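# Stand the middle right-side ice cream roll upright in the cup

## Task

Take the ice cream roll that sits in the middle of the robot's right-hand side and set it upright, standing on one of its ends, inside the paper cup. The roll closest to the right arm must still be lying on the plate when the scene ends, and anything already satisfied at the start must remain satisfied at the finish.

## Robot and tools

Robot: two arms, left_arm (on the +y side) and right_arm, each ending in a five-finger hand. right_arm has a right hand and left_arm a mirrored left hand. Bases as calibrated: left_arm at (+0.047, +0.311, 0) m, right_arm at (+0.028, -0.283, 0) m, both turned only slightly about z. A camera stand sits behind the arms.

Frames: the scene frame has its origin at table-top height, midway between the nominal bases, +z up and +x pointing out over the table. Reported end_effector_position (m) and end_effector_quat_wxyz are in this frame. Offsets in commands, however, use the axes of each arm's current Hand target. The hand point sits 0.05 m in front of the palm and 0.15 m from the wrist face along the fingers. Its +z runs along straight fingers, +y out of the palm, +x across the palm away from the thumb on the right hand (toward the thumb on the left hand). Straight fingertips reach about 0.06 to 0.07 m past the point and lie 0.06 m behind it along -y. A bracket on the little-finger side of the wrist can strike things. Reported poses can be a few cm off, and a resting hand often sits 1 to 3 cm (up to 5) below what was commanded.

A row is always 28 numbers in [-1, 1], one list covering both arms: left_arm dx, dy, dz, rx, ry, rz, then left hand little, ring, middle, index, thumb_bend, thumb_turn, force_limit, speed; then the same 14 for right_arm. The six pose numbers are an offset (not a pose) from that arm's Hand target as it stood when the action or move began, in that target's own axes; 1.0 equals 0.6 m or 180 degrees, and rx, ry, rz form one rotation vector. Sending six zeros re-requests the current Hand target. Finger values: +1 open/straight, -1 closed/curled; thumb_turn +1 beside the palm, -1 across in front of it. force_limit maps -1 to about 0 N up to +1 at 10 N (15 N for the two thumb motors). speed rises from near zero at -1 to full at +0.48 and above; use -0.94 or slower for a gentle closing. Hand numbers are always targets; to leave a hand unchanged, resend its last executed eight numbers (or, if none has been sent yet, its hand_measured six plus hand_force_limit and hand_speed).

Tools:
- execute_actions(actions, cameras): actions is a list of actions; each action is up to 15 rows of 28 numbers, one row per 1/30 s step, the final row held to fill 15 steps. Every row is measured from the action's starting Hand target, not from the previous row. Images return only when actions is empty or cameras names them.
- move(target, speed, blend, blocking, cameras): target is one 28-number row or up to 15 rows; every row's offsets count from the same starting Hand targets. speed is top hand speed in m/s (0.002 to 4.3, default 0.25; turning up to twice that in rad/s), one value or one per target. blend (m) rounds corners between listed targets; 0 stops at each. blocking=false returns after about 0.5 s while the move continues. Paths are straight, do not avoid obstacles or the other arm, and cap at 10 s. Avoid routing a hand close to its own base.
- wait(seconds 0 to 10): lets time pass while commands hold.
- stop(): brakes a running move.
- zoom_image(camera, region [x0,y0,x1,y1] pixels, max 504x504): enlarges part of a camera's latest image.
- show_instructions(): shows the reference pages.
- finished_scene(scene=1): ends the scene irreversibly.

Cameras: cam_head_left, cam_head_right, cam_high, cam_low, cam_left_wrist, cam_right_wrist, each 672x504.

Results: the robot state includes Hand target (the commanded pose after clipping, which the next offsets start from), end_effector pose, joint positions, velocities and torques, and hand_measured, hand_stopped_by (moving, target, force, stalled, fault) and hand_load_n, all six in the motor order above. A dropping hand_load_n means the grip was lost. A move adds a "move:" line: done, off_target, moving, held or fault, plus limits such as paced (pose clipped) or held (steps withheld). done says nothing about contact.

Control notes: each step the commanded orientation is clipped to within 40 degrees of the measured one, so large turns need several steps. A hand often stops short; re-send the shortfall as a further offset. A blocked arm keeps pressing until commanded back past its hand point. Grasps work on objects about 0.035 to 0.065 m thick with the thumb turned fully in front. To squeeze harder, raise force_limit and send a more-closed target than hand_measured; to release, send a more-open one.

Avoid: dropping or releasing moving parts, fast collisions, hard presses into fixed objects, pressing the two arms or hands together (can end the scene), excessive finger loads, anything leaving the table, and long holds at full stretch, since motors overheat (MOTOR HOT warning, then the arm drops at 100 °C). A loose object may occasionally be nudged by outside pushes. The result must hold once the robot lets go.

Each tool is called as name([rows], argument=value, ...), one row to a line, values as JSON.

Reference images:

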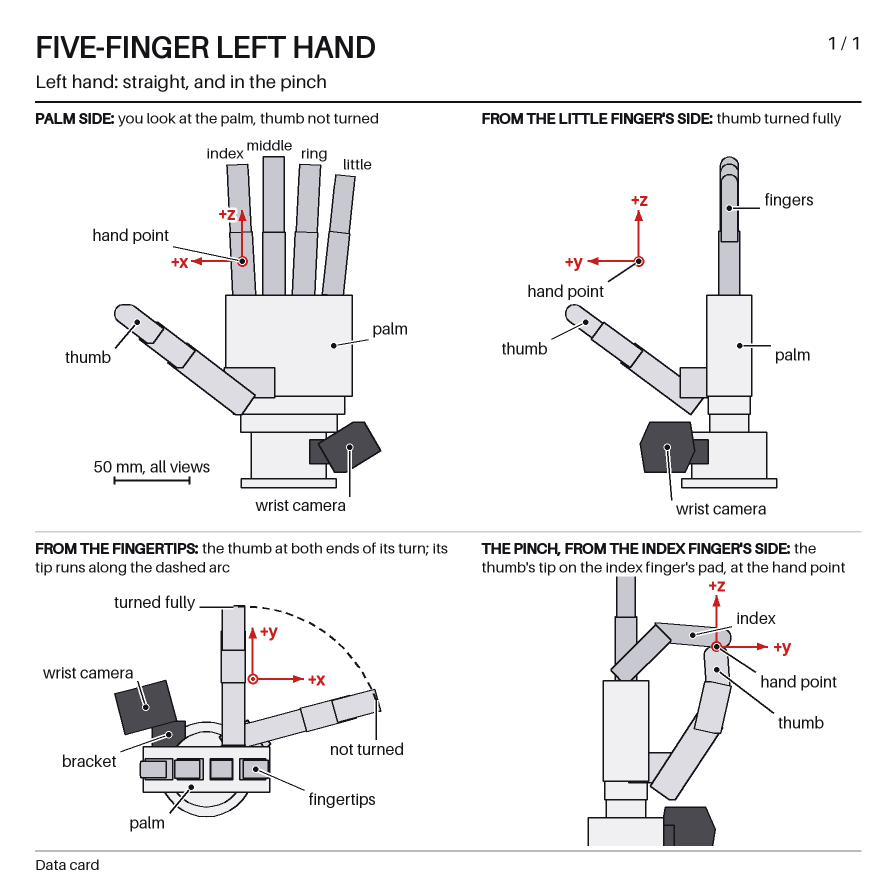

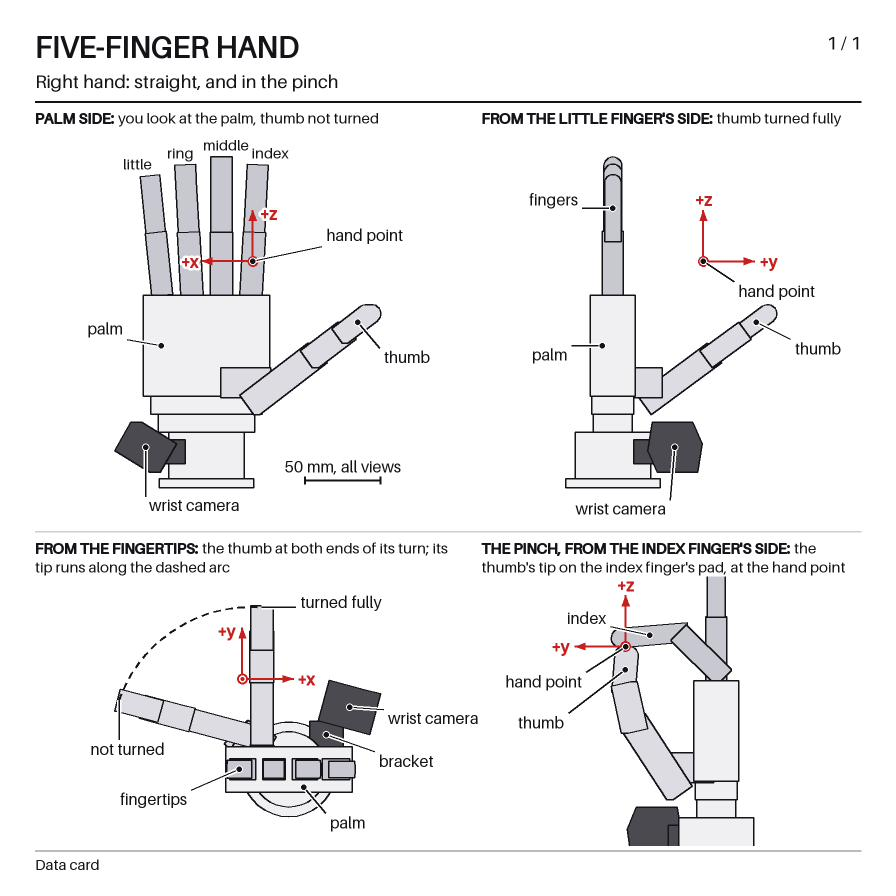

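## Session

execute_actions(actions=[])

Scene clock: 0.00 s.
left_arm: end_effector_position=(+0.2113, +0.4204, +0.1140) hand_measured=(+1.000, +1.000, +1.000, +1.000, +1.000, +1.000) hand_load_n=(+0.0, +0.0, +0.0, +0.0, +0.0, +0.0) hand_stopped_by=(target, target, target, target, target, target) hand_force_limit=0.00 hand_speed=-0.80 end_effector_quat_wxyz=(+0.093, +0.860, -0.496, +0.074) | right_arm: end_effector_position=(+0.4678, +0.1131, +0.3147) hand_measured=(+1.000, +1.000, +1.000, +1.000, +1.000, +1.000) hand_load_n=(+0.0, +0.0, +0.0, +0.0, +0.0, +0.0) hand_stopped_by=(target, target, target, target, target, target) hand_force_limit=0.00 hand_speed=-0.80 end_effector_quat_wxyz=(+0.389, -0.271, +0.790, +0.389)
Joint positions: left_arm=[0.819 1.187 0.803 -1.337 0.185 0.315] | right_arm=[0.42 1.375 1.004 -0.121 -0.583 1.739]
Joint velocities: within noise
Joint torques (N m): no reading
Heat: left arm: hottest wrist pitch 31 °C; right arm: hottest wrist roll 35 °C.
Hand target: left_arm +0.2163, +0.4258, +0.1187; +0.084, +0.860, -0.497, +0.076 | right_arm +0.4725, +0.1155, +0.3244; +0.397, -0.272, +0.785, +0.390

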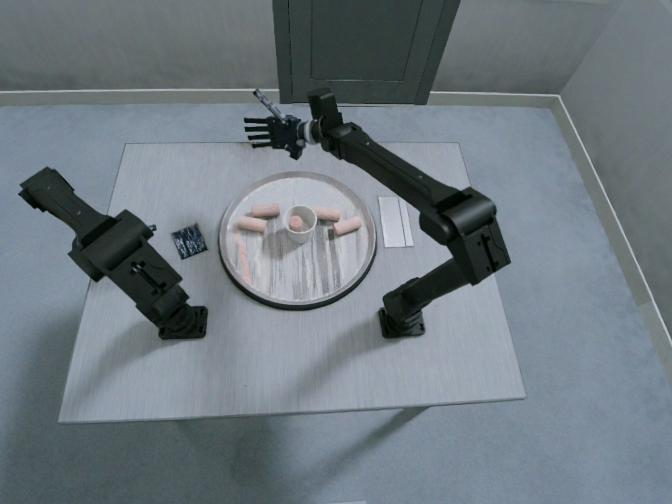

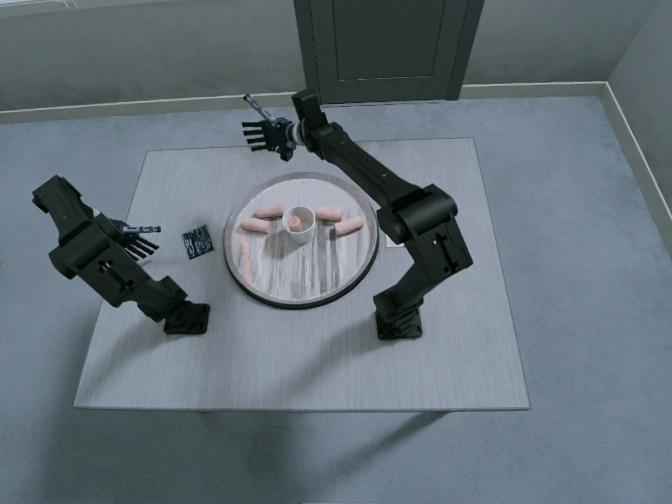

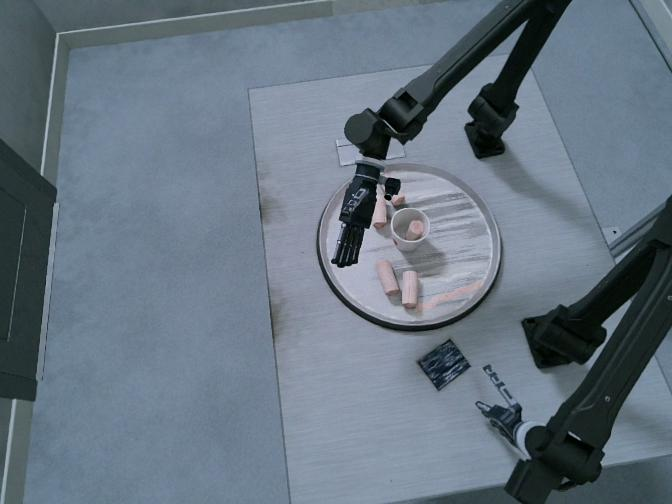

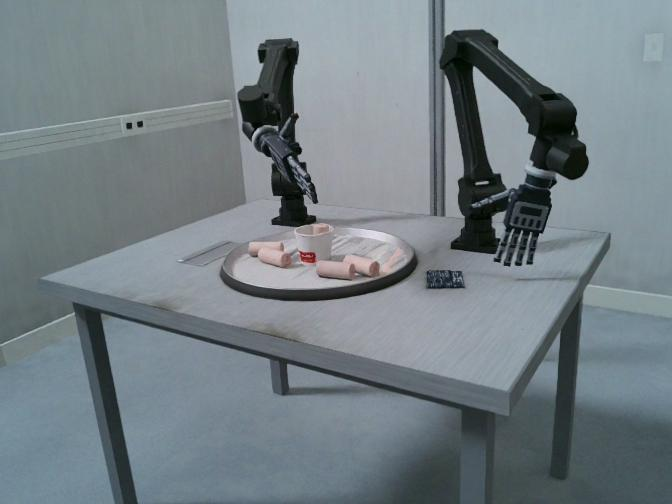

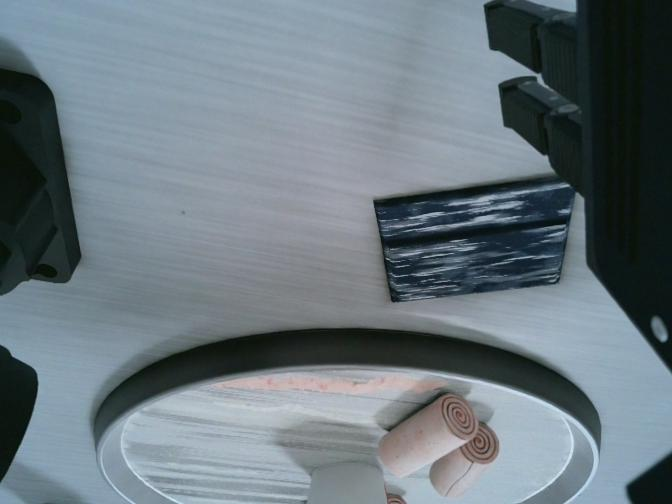

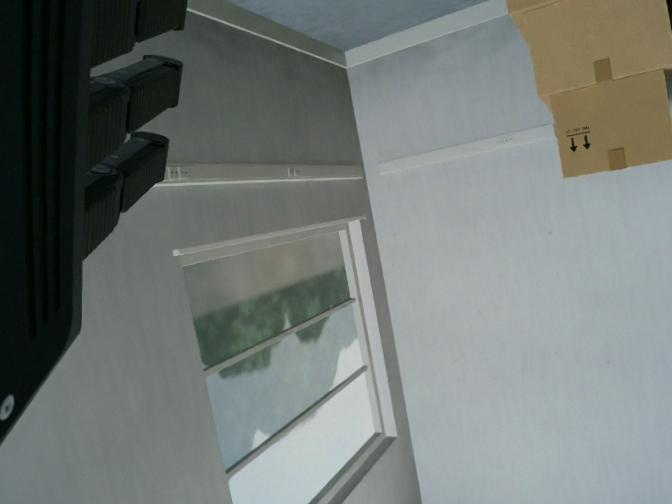

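zoom_image(camera="cam_head_left", region=[210, 165, 390, 310])

zoom_image(camera="cam_head_right", region=[210, 165, 390, 310])

zoom_image(camera="cam_high", region=[310, 150, 510, 340])

zoom_image(camera="cam_low", region=[210, 200, 430, 310])

Scaled by 2.800 from the camera's 672x504 image, which has a finer 960x720 frame.

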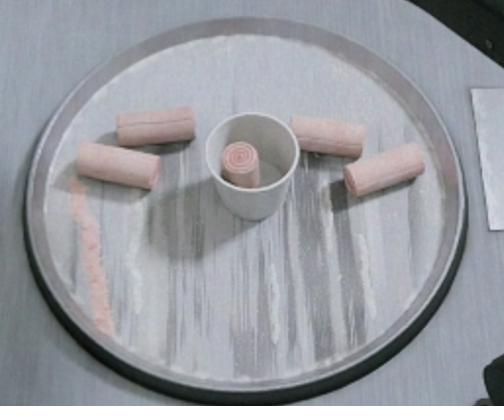

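Scaled by 2.800 from the camera's 672x504 image, which has a finer 960x720 frame.

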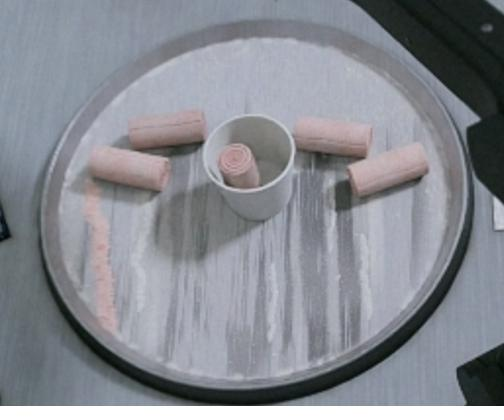

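Scaled by 2.520 from the camera's 672x504 image, which has a finer 960x720 frame.

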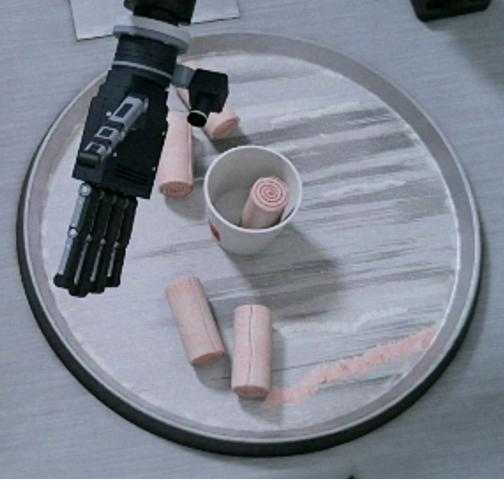

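Scaled by 2.291 from the camera's 672x504 image, which has a finer 960x720 frame.

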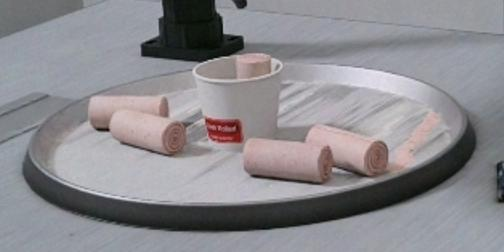

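move(target=[0,0,0,0,0,0,1,1,1,1,1,1,0,-0.8,0.297,-0.146,-0.28,0.2725,0.264,-0.363,-1,-1,0.55,0.55,0.6,-1,0,0.3], cameras=["all"])

Scene clock: 202.23 s.
left_arm: end_effector_position=(+0.2113, +0.4204, +0.1140) hand_measured=(+1.000, +1.000, +1.000, +1.000, +1.000, +1.000) hand_load_n=(+0.0, +0.0, +0.0, +0.0, +0.0, +0.0) hand_stopped_by=(target, target, target, target, target, target) hand_force_limit=0.00 hand_speed=-0.80 end_effector_quat_wxyz=(+0.093, +0.860, -0.496, +0.074) | right_arm: end_effector_position=(+0.3741, -0.0968, +0.2023) hand_measured=(-1.000, -1.000, +0.550, +0.550, +0.600, -1.000) hand_load_n=(+0.0, +0.0, +0.0, +0.0, +0.0, +0.0) hand_stopped_by=(target, target, target, target, target, target) hand_force_limit=0.00 hand_speed=0.30 end_effector_quat_wxyz=(+0.274, -0.572, +0.697, -0.335)
Joint positions: left_arm=[0.819 1.187 0.803 -1.337 0.185 0.315] | right_arm=[0.611 0.974 0.833 -0.749 0.635 0.629]
Joint torques (N m): left_arm=[0.44 -2.9 7.39 0.12 0.14 -0.09] | right_arm=[1.9 -4.25 8.36 2.22 0.45 -0.13]
Heat: left arm: hottest elbow 37 °C; right arm: hottest elbow 43 °C.
Hand target: left_arm +0.2163, +0.4258, +0.1187; +0.084, +0.860, -0.497, +0.076 | right_arm +0.3724, -0.0926, +0.2046; +0.281, -0.576, +0.690, -0.336
Off the commanded pose: left_arm 0.009 m, 1 deg | right_arm 0.005 m, 1 deg.
move: done
camera_calibration:
cam_right_wrist: T_world_to_cam=[[-0.638424, -0.136239, -0.757532, 0.379514], [-0.335084, 0.935242, 0.114199, 0.201283], [0.692917, 0.326744, -0.642732, 0.0206861], [0, 0, 0, 1]] pos_world=[0.295404, -0.143303, 0.277803]

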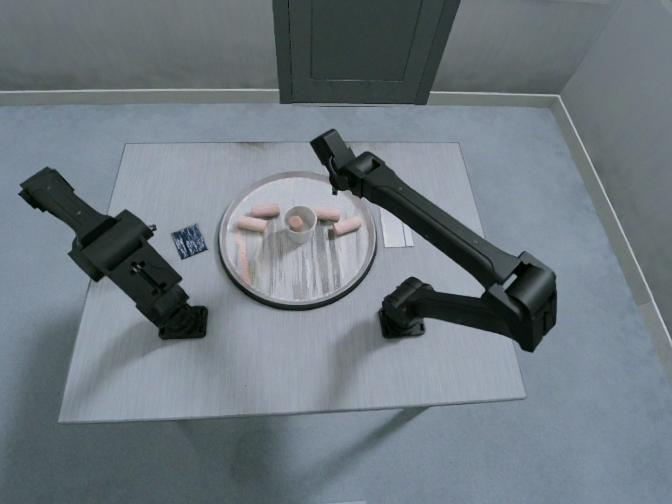

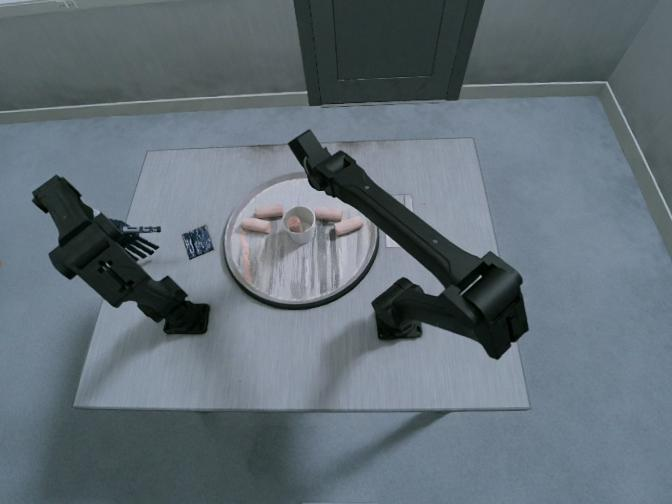

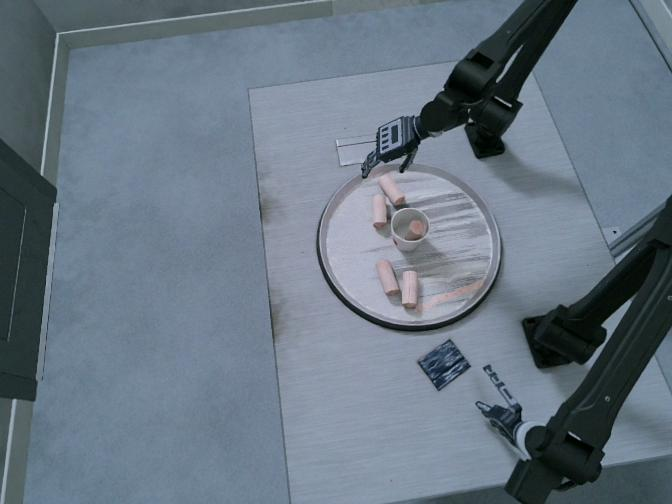

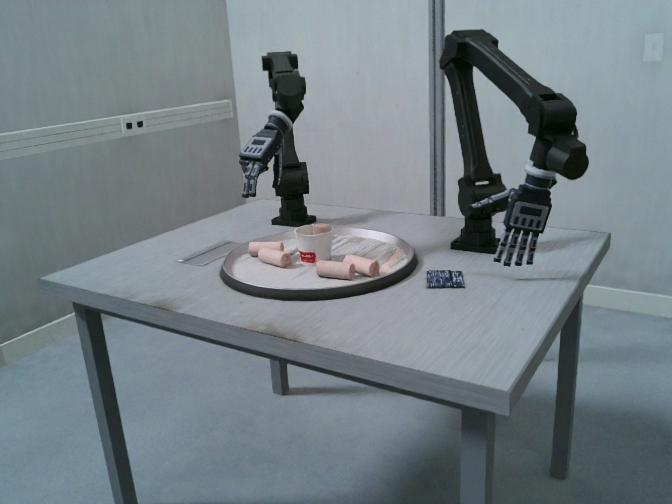

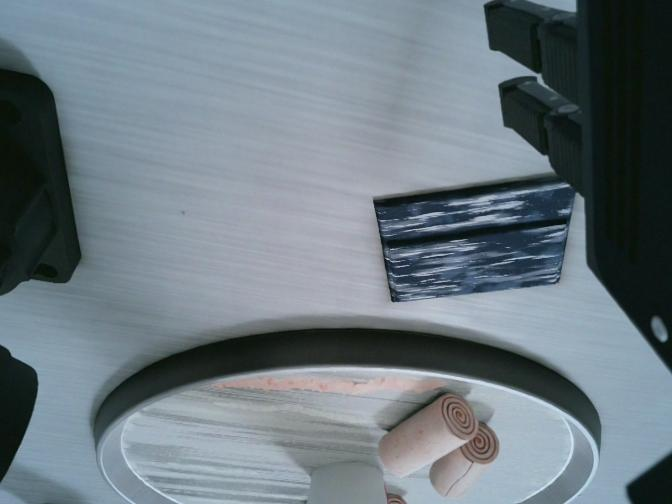

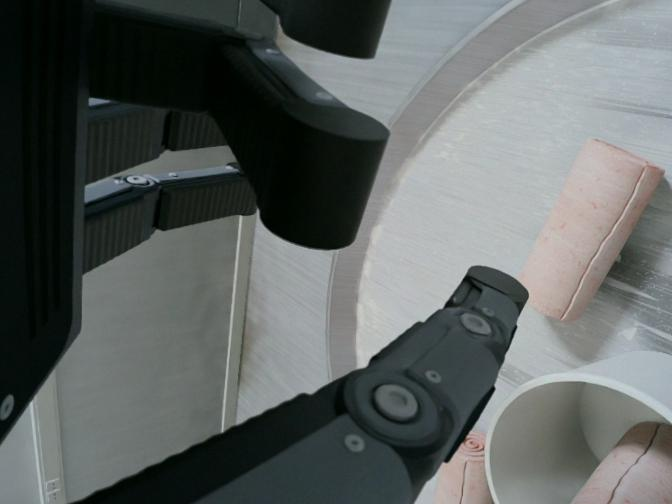

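move(target=[0,0,0,0,0,0,1,1,1,1,1,1,0,-0.8,0.001,0.104,0.097,0,0,0,-1,-1,0.55,0.55,0.6,-1,0,0.3], cameras=["cam_right_wrist","cam_high","cam_head_left"])

zoom_image(camera="cam_high", region=[340, 120, 460, 240])

Scene clock: 223.07 s.
left_arm: end_effector_position=(+0.2113, +0.4204, +0.1140) hand_measured=(+1.000, +1.000, +1.000, +1.000, +1.000, +1.000) hand_load_n=(+0.0, +0.0, +0.0, +0.0, +0.0, +0.0) hand_stopped_by=(target, target, target, target, target, target) hand_force_limit=0.00 hand_speed=-0.80 end_effector_quat_wxyz=(+0.093, +0.860, -0.496, +0.074) | right_arm: end_effector_position=(+0.3759, -0.0941, +0.1171) hand_measured=(-1.000, -1.000, +0.550, +0.550, +0.600, -1.000) hand_load_n=(+0.0, +0.0, +0.0, +0.0, -0.5, +0.0) hand_stopped_by=(target, target, target, target, target, target) hand_force_limit=0.00 hand_speed=0.30 end_effector_quat_wxyz=(+0.277, -0.577, +0.691, -0.335)
Joint positions: left_arm=[0.819 1.187 0.803 -1.337 0.185 0.315] | right_arm=[0.611 1.053 0.646 -0.47 0.627 0.61]
Joint torques (N m): left_arm=[0.21 -2.96 7.32 0.12 0.14 -0.07] | right_arm=[0.09 -4.19 8.34 2.25 0.24 -0.11]
Heat: left arm: hottest elbow 38 °C; right arm: hottest elbow 41 °C.
Hand target: left_arm +0.2163, +0.4258, +0.1187; +0.084, +0.860, -0.497, +0.076 | right_arm +0.3796, -0.0945, +0.1196; +0.282, -0.576, +0.690, -0.336
Off the commanded pose: left_arm 0.009 m, 1 deg | right_arm 0.005 m, 1 deg.
move: done
camera_calibration:
cam_right_wrist: T_world_to_cam=[[-0.633349, -0.148774, -0.759431, 0.313677], [-0.351577, 0.929542, 0.111109, 0.21505], [0.689392, 0.337369, -0.641031, -0.034043], [0, 0, 0, 1]] pos_world=[0.297743, -0.141746, 0.192499]
Images, in order (width x height): cam_head_left 672x504, cam_high 672x504, cam_right_wrist 672x504.

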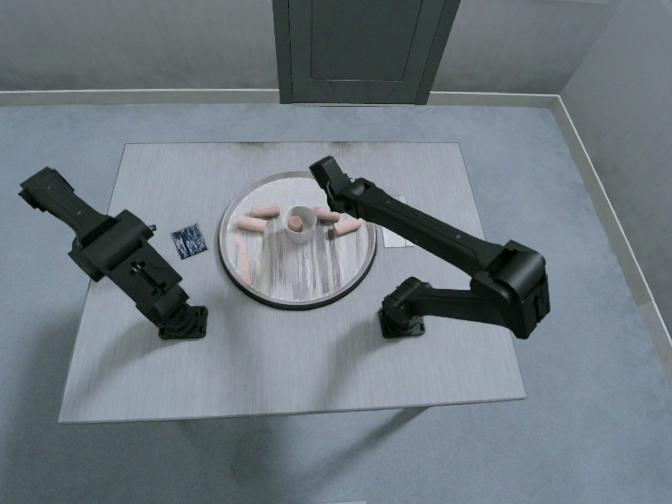

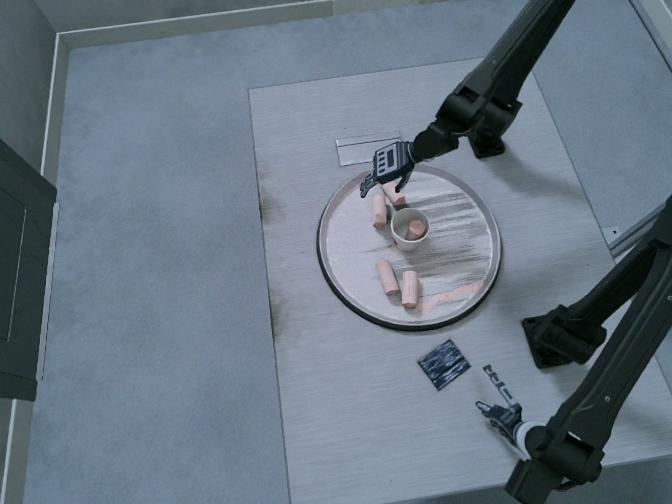

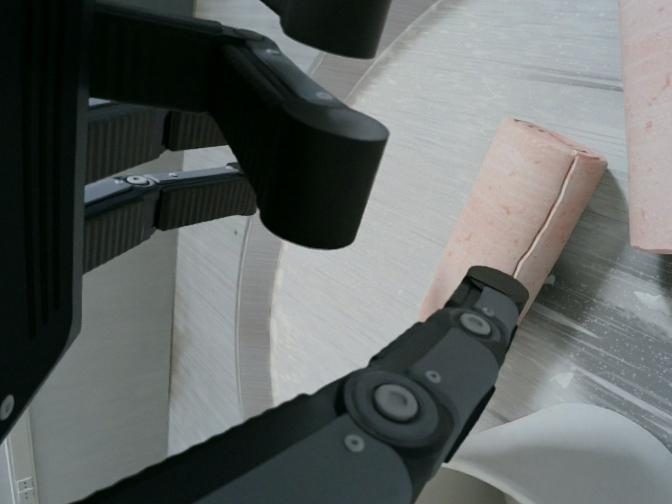

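Scaled by 4.200 from the camera's 672x504 image, which has a finer 960x720 frame.

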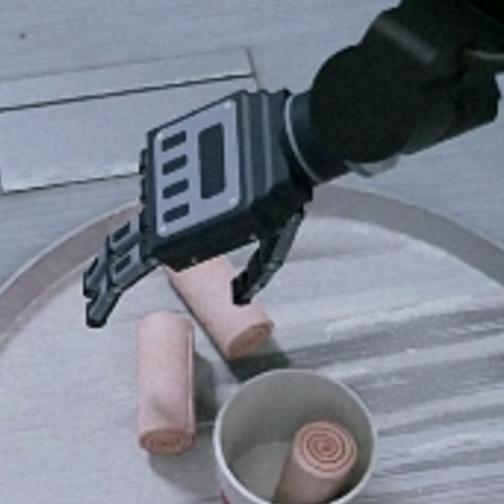

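move(target=[0,0,0,0,0,0,1,1,1,1,1,1,0,-0.8,0.005,0.073,0.067,0,0,0,-1,-1,0.55,0.55,0.6,-1,0,0.3], cameras=["cam_right_wrist","cam_high","cam_low","cam_head_right"], speed=0.1)

zoom_image(camera="cam_high", region=[340, 120, 460, 240])

zoom_image(camera="cam_low", region=[220, 180, 360, 280])

Scene clock: 252.93 s.
left_arm: end_effector_position=(+0.2113, +0.4204, +0.1140) hand_measured=(+1.000, +1.000, +1.000, +1.000, +1.000, +1.000) hand_load_n=(+0.0, +0.0, +0.0, +0.0, +0.0, +0.0) hand_stopped_by=(target, target, target, target, target, target) hand_force_limit=0.00 hand_speed=-0.80 end_effector_quat_wxyz=(+0.093, +0.860, -0.496, +0.074) | right_arm: end_effector_position=(+0.3806, -0.0935, +0.0634) hand_measured=(-1.000, -1.000, +0.550, +0.550, +0.600, -1.000) hand_load_n=(+0.0, +0.0, +0.0, +0.0, +0.0, +0.0) hand_stopped_by=(target, target, target, target, target, target) hand_force_limit=0.00 hand_speed=0.30 end_effector_quat_wxyz=(+0.284, -0.577, +0.689, -0.334)
Joint positions: left_arm=[0.819 1.187 0.803 -1.337 0.185 0.315] | right_arm=[0.6 1.155 0.546 -0.245 0.615 0.593]
Joint torques (N m): left_arm=[0.32 -2.78 7.36 0.13 0.13 -0.09] | right_arm=[-0.56 -4.07 7.17 2.3 0.2 -0.11]
Heat: left arm: hottest elbow 38 °C; right arm: hottest elbow 39 °C.
Hand target: left_arm +0.2163, +0.4258, +0.1187; +0.084, +0.860, -0.497, +0.076 | right_arm +0.3838, -0.0982, +0.0604; +0.282, -0.576, +0.690, -0.336
Off the commanded pose: left_arm 0.009 m, 1 deg | right_arm 0.006 m, 0 deg.
move: done
camera_calibration:
cam_right_wrist: T_world_to_cam=[[-0.624028, -0.147446, -0.767365, 0.273013], [-0.359628, 0.926042, 0.114518, 0.224736], [0.693727, 0.347428, -0.630902, -0.0732659], [0, 0, 0, 1]] pos_world=[0.302016, -0.142406, 0.137541]
Images, in order (width x height): cam_head_right 672x504, cam_high 672x504, cam_low 672x504, cam_right_wrist 672x504.

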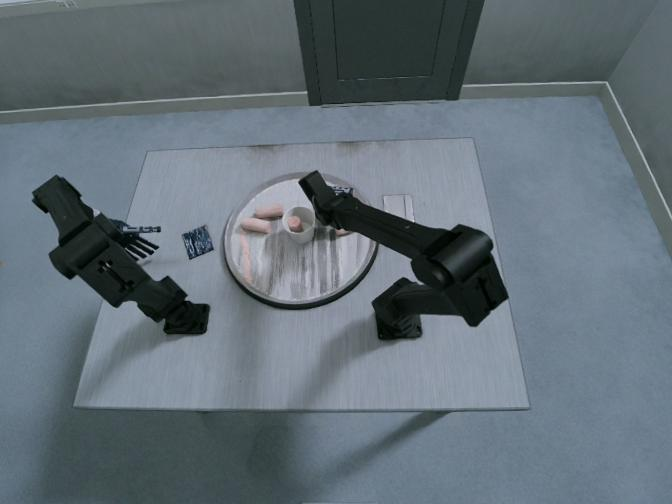

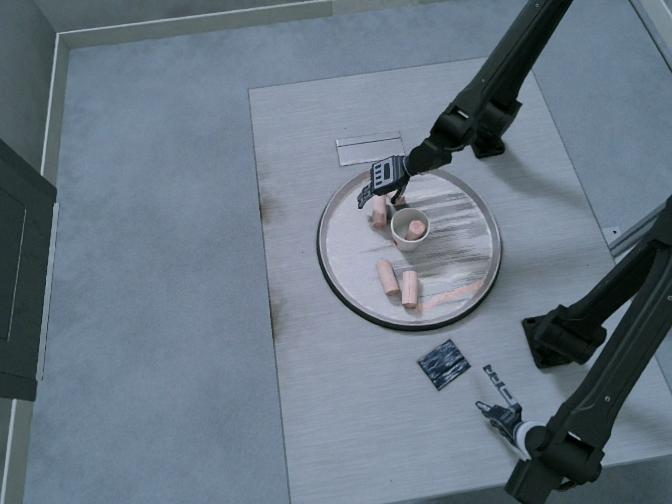

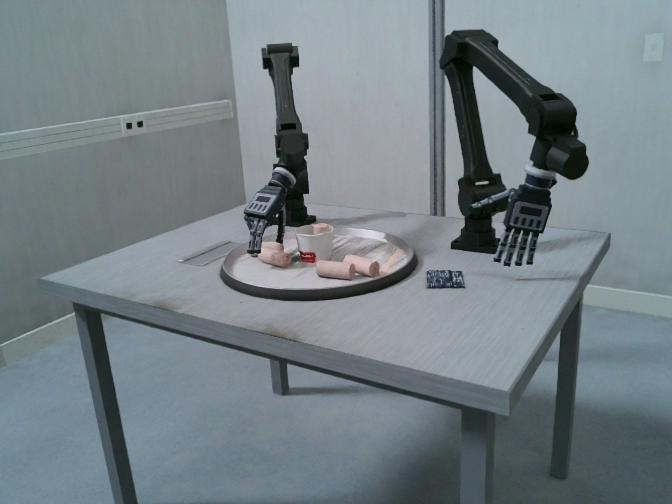

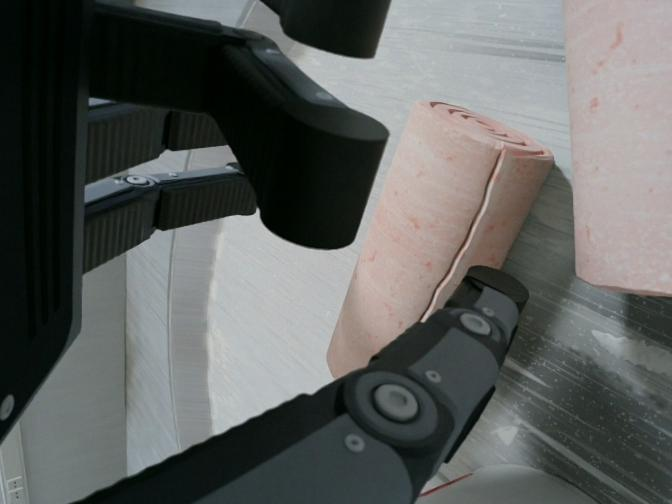

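Scaled by 4.200 from the camera's 672x504 image, which has a finer 960x720 frame.

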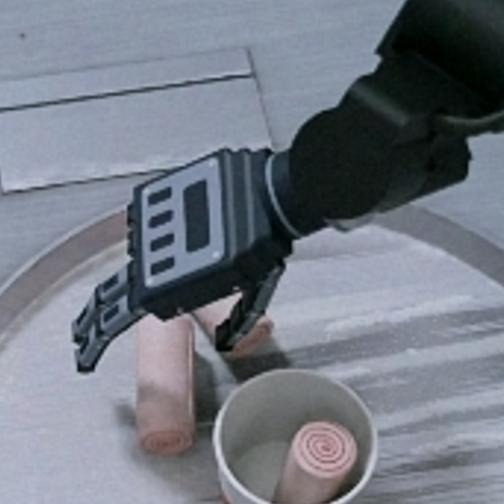

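Scaled by 3.600 from the camera's 672x504 image, which has a finer 960x720 frame.

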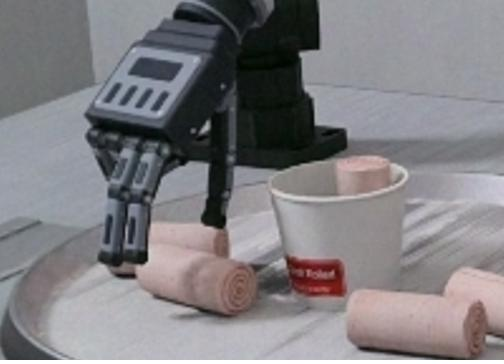

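move(target=[0,0,0,0,0,0,1,1,1,1,1,1,0,-0.8,0.003,0.026,0.021,0,0,0,-1,-1,0.55,0.55,0.6,-1,0,0.3], cameras=["cam_right_wrist","cam_high","cam_low"], speed=0.08)

zoom_image(camera="cam_low", region=[230, 200, 330, 280])

Scene clock: 290.67 s.
left_arm: end_effector_position=(+0.2113, +0.4204, +0.1140) hand_measured=(+1.000, +1.000, +1.000, +1.000, +1.000, +1.000) hand_load_n=(+0.0, +0.0, +0.5, +0.0, +0.0, +0.0) hand_stopped_by=(target, target, target, target, target, target) hand_force_limit=0.00 hand_speed=-0.80 end_effector_quat_wxyz=(+0.093, +0.860, -0.496, +0.074) | right_arm: end_effector_position=(+0.3813, -0.0947, +0.0448) hand_measured=(-1.000, -1.000, +0.550, +0.550, +0.600, -1.000) hand_load_n=(+0.0, +0.5, +0.0, +0.0, +0.0, +0.0) hand_stopped_by=(target, target, target, target, target, target) hand_force_limit=0.00 hand_speed=0.30 end_effector_quat_wxyz=(+0.286, -0.576, +0.689, -0.334)
Joint positions: left_arm=[0.819 1.187 0.803 -1.337 0.185 0.315] | right_arm=[0.595 1.198 0.514 -0.163 0.612 0.588]
Joint torques (N m): left_arm=[0.44 -3.02 7.41 0.14 0.13 -0.08] | right_arm=[-0.62 -4.07 6.76 2.3 0.2 -0.11]
Heat: left arm: hottest elbow 38 °C; right arm: hottest elbow 38 °C.
Hand target: left_arm +0.2163, +0.4258, +0.1187; +0.084, +0.860, -0.497, +0.076 | right_arm +0.3838, -0.1001, +0.0402; +0.281, -0.576, +0.690, -0.336
Off the commanded pose: left_arm 0.009 m, 1 deg | right_arm 0.007 m, 1 deg.
move: done
camera_calibration:
cam_right_wrist: T_world_to_cam=[[-0.621723, -0.146019, -0.769506, 0.258355], [-0.360301, 0.925664, 0.115454, 0.228423], [0.695445, 0.349034, -0.628117, -0.0856671], [0, 0, 0, 1]] pos_world=[0.302503, -0.143817, 0.118625]
Images, in order (width x height): cam_high 672x504, cam_low 672x504, cam_right_wrist 672x504.

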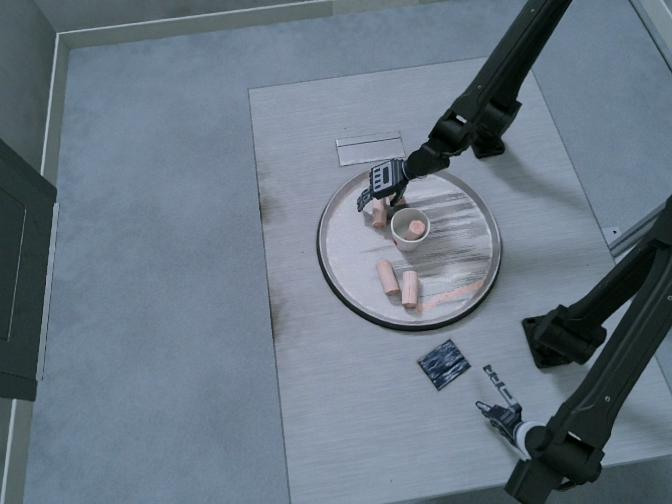

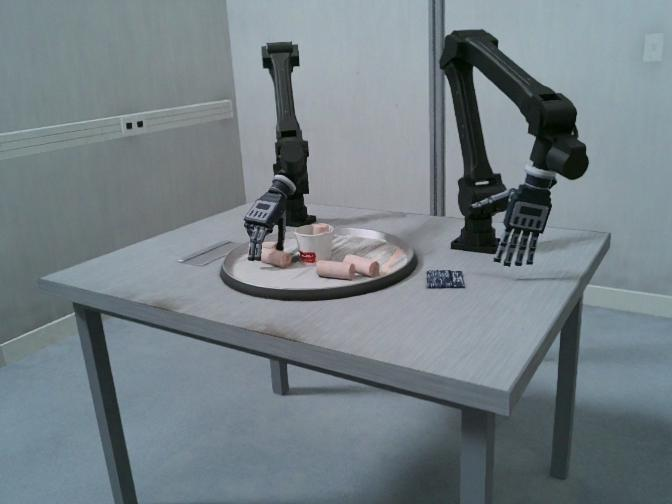

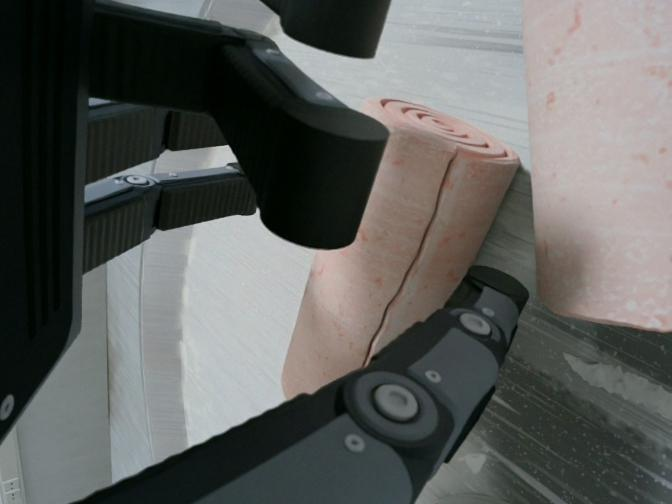

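Scaled by 5.040 from the camera's 672x504 image, which has a finer 960x720 frame.

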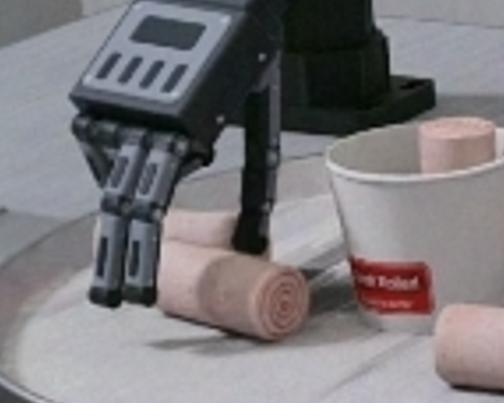

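move(target=[0,0,0,0,0,0,1,1,1,1,1,1,0,-0.8,0.003,0.013,0.01,0,0,0,-1,-1,0.55,0.55,0.6,-1,0,0.3], cameras=["cam_right_wrist","cam_low"], speed=0.08)

zoom_image(camera="cam_low", region=[230, 200, 330, 280])

Scene clock: 300.57 s.
left_arm: end_effector_position=(+0.2113, +0.4204, +0.1140) hand_measured=(+1.000, +1.000, +1.000, +1.000, +1.000, +1.000) hand_load_n=(+0.0, +0.0, +0.0, +0.0, +0.0, +0.0) hand_stopped_by=(target, target, target, target, target, target) hand_force_limit=0.00 hand_speed=-0.80 end_effector_quat_wxyz=(+0.093, +0.860, -0.496, +0.074) | right_arm: end_effector_position=(+0.3818, -0.0958, +0.0364) hand_measured=(-1.000, -1.000, +0.550, +0.550, +0.600, -1.000) hand_load_n=(+0.0, +0.0, +0.0, +0.0, +0.0, +0.0) hand_stopped_by=(target, target, target, target, target, target) hand_force_limit=0.00 hand_speed=0.30 end_effector_quat_wxyz=(+0.288, -0.575, +0.689, -0.334)
Joint positions: left_arm=[0.819 1.187 0.803 -1.337 0.185 0.315] | right_arm=[0.592 1.218 0.498 -0.122 0.61 0.584]
Joint torques (N m): left_arm=[0.26 -3.14 7.36 0.09 0.13 -0.08] | right_arm=[-0.56 -4.01 6.48 2.32 0.19 -0.11]
Heat: left arm: hottest elbow 38 °C; right arm: hottest elbow 38 °C.
Hand target: left_arm +0.2163, +0.4258, +0.1187; +0.084, +0.860, -0.497, +0.076 | right_arm +0.3834, -0.1018, +0.0304; +0.281, -0.576, +0.690, -0.336
Off the commanded pose: left_arm 0.009 m, 1 deg | right_arm 0.009 m, 1 deg.
move: done
camera_calibration:
cam_right_wrist: T_world_to_cam=[[-0.619367, -0.144257, -0.771735, 0.251436], [-0.360509, 0.925472, 0.116338, 0.23059], [0.697437, 0.350273, -0.625213, -0.0916607], [0, 0, 0, 1]] pos_world=[0.302788, -0.145027, 0.109908]
Images, in order (width x height): cam_low 672x504, cam_right_wrist 672x504.

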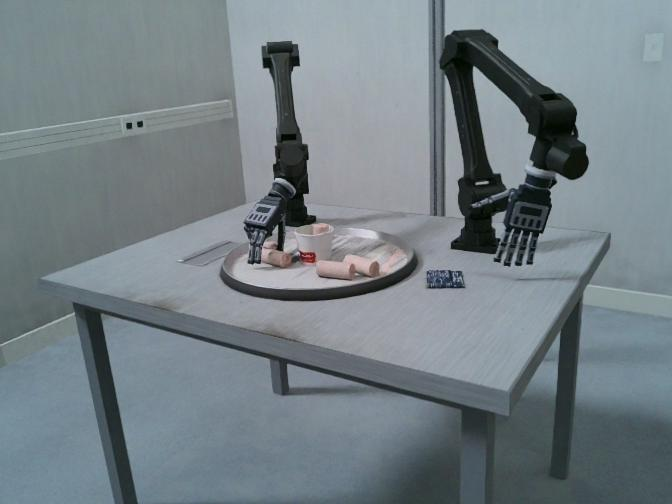

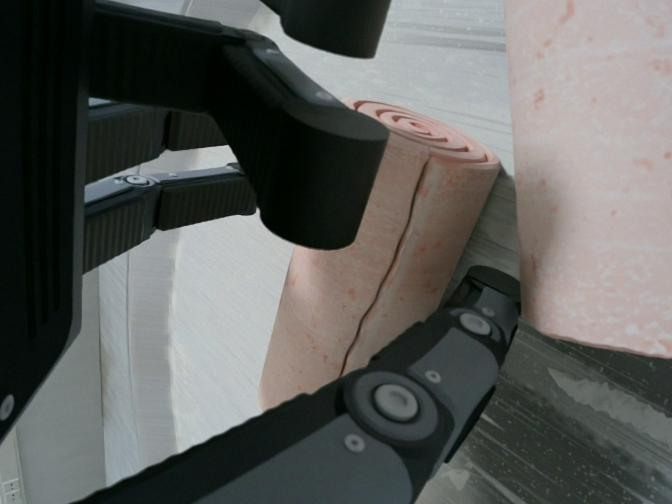

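Scaled by 5.040 from the camera's 672x504 image, which has a finer 960x720 frame.

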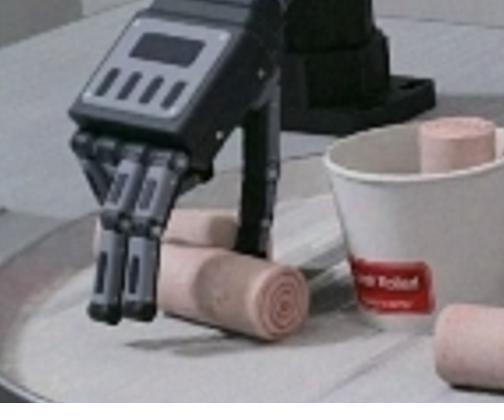

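move(target=[0,0,0,0,0,0,1,1,1,1,1,1,0,-0.8,0,0,0,0,0,0,-1,-1,0,0,0.6,-1,-0.6,-0.9], cameras=["cam_right_wrist","cam_low"])

zoom_image(camera="cam_low", region=[230, 200, 330, 280])

Scene clock: 307.93 s.
left_arm: end_effector_position=(+0.2113, +0.4204, +0.1140) hand_measured=(+1.000, +1.000, +1.000, +1.000, +1.000, +1.000) hand_load_n=(+0.0, +0.0, +0.0, +0.0, +0.0, +0.0) hand_stopped_by=(target, target, target, target, target, target) hand_force_limit=0.00 hand_speed=-0.80 end_effector_quat_wxyz=(+0.093, +0.860, -0.496, +0.074) | right_arm: end_effector_position=(+0.3818, -0.0959, +0.0364) hand_measured=(-1.000, -1.000, +0.000, +0.000, +0.600, -1.000) hand_load_n=(+0.0, +0.0, +0.5, +0.0, +0.0, +0.0) hand_stopped_by=(target, target, target, target, target, target) hand_force_limit=-0.60 hand_speed=-0.90 end_effector_quat_wxyz=(+0.288, -0.576, +0.689, -0.334)
Joint positions: left_arm=[0.819 1.187 0.803 -1.337 0.185 0.315] | right_arm=[0.591 1.218 0.498 -0.122 0.609 0.584]
Joint torques (N m): left_arm=[0.26 -2.84 7.39 0.12 0.13 -0.08] | right_arm=[-0.5 -4.01 6.46 2.33 0.2 -0.11]
Heat: left arm: hottest elbow 38 °C; right arm: hottest elbow 38 °C.
Hand target: left_arm +0.2163, +0.4258, +0.1187; +0.084, +0.860, -0.497, +0.076 | right_arm +0.3834, -0.1018, +0.0304; +0.281, -0.576, +0.690, -0.336
Off the commanded pose: left_arm 0.009 m, 1 deg | right_arm 0.009 m, 1 deg.
move: done
camera_calibration:
cam_right_wrist: T_world_to_cam=[[-0.619539, -0.144411, -0.771568, 0.251496], [-0.360581, 0.925446, 0.116321, 0.230738], [0.697246, 0.350278, -0.625422, -0.0916143], [0, 0, 0, 1]] pos_world=[0.302889, -0.145127, 0.109909]
Images, in order (width x height): cam_low 672x504, cam_right_wrist 672x504.

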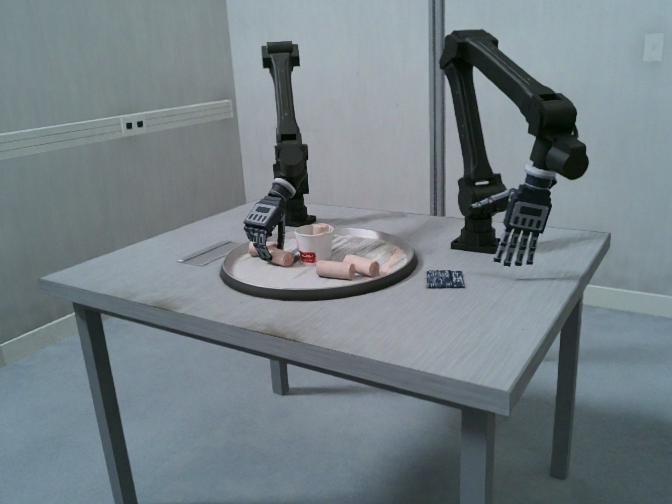

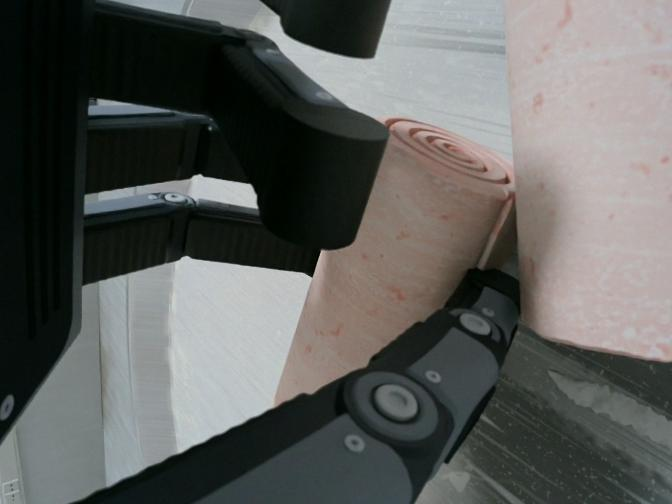

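Scaled by 5.040 from the camera's 672x504 image, which has a finer 960x720 frame.

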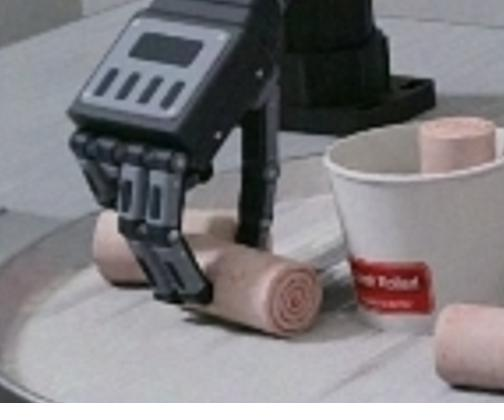

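move(target=[0,0,0,0,0,0,1,1,1,1,1,1,0,-0.8,0,0,0,0,0,0,-1,-1,-0.3,-0.3,-0.1,-1,-0.5,-0.9], cameras=["cam_right_wrist","cam_low"])

zoom_image(camera="cam_low", region=[230, 200, 330, 280])

Scene clock: 313.97 s.
left_arm: end_effector_position=(+0.2113, +0.4204, +0.1140) hand_measured=(+1.000, +1.000, +1.000, +1.000, +1.000, +1.000) hand_load_n=(+0.0, +0.0, +0.0, +0.0, +0.0, +0.0) hand_stopped_by=(target, target, target, target, target, target) hand_force_limit=0.00 hand_speed=-0.80 end_effector_quat_wxyz=(+0.093, +0.860, -0.496, +0.074) | right_arm: end_effector_position=(+0.3827, -0.0954, +0.0371) hand_measured=(-1.000, -1.000, -0.118, -0.300, +0.554, -1.000) hand_load_n=(+0.0, +0.0, +1.5, +2.0, +6.0, -0.5) hand_stopped_by=(target, target, force, target, force, target) hand_force_limit=-0.50 hand_speed=-0.90 end_effector_quat_wxyz=(+0.290, -0.574, +0.689, -0.334)
Joint positions: left_arm=[0.819 1.187 0.803 -1.337 0.185 0.315] | right_arm=[0.591 1.218 0.498 -0.117 0.609 0.584]
Joint torques (N m): left_arm=[0.32 -2.84 7.41 0.13 0.13 -0.09] | right_arm=[-0.44 -4.01 6.46 2.13 0.2 -0.11]
Heat: left arm: hottest elbow 38 °C; right arm: hottest elbow 38 °C.
Hand target: left_arm +0.2163, +0.4258, +0.1187; +0.084, +0.860, -0.497, +0.076 | right_arm +0.3835, -0.1018, +0.0304; +0.282, -0.576, +0.690, -0.336
Off the commanded pose: left_arm 0.009 m, 1 deg | right_arm 0.009 m, 1 deg.
move: done
camera_calibration:
cam_right_wrist: T_world_to_cam=[[-0.616784, -0.142036, -0.774212, 0.251913], [-0.360672, 0.925251, 0.117587, 0.230509], [0.699638, 0.351762, -0.621908, -0.0928443], [0, 0, 0, 1]] pos_world=[0.303471, -0.144839, 0.110188]
Images, in order (width x height): cam_low 672x504, cam_right_wrist 672x504.

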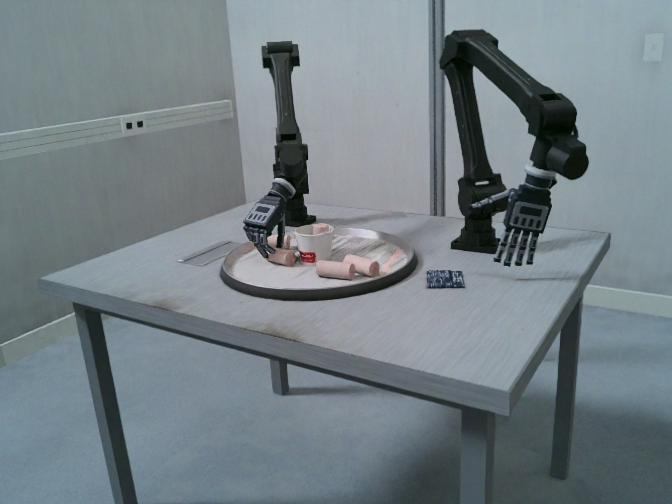

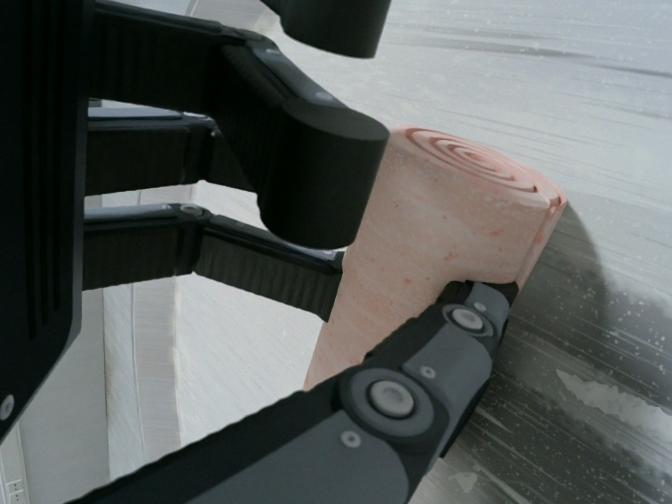

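Scaled by 5.040 from the camera's 672x504 image, which has a finer 960x720 frame.

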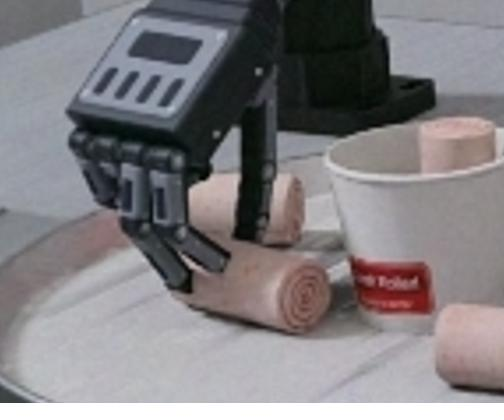

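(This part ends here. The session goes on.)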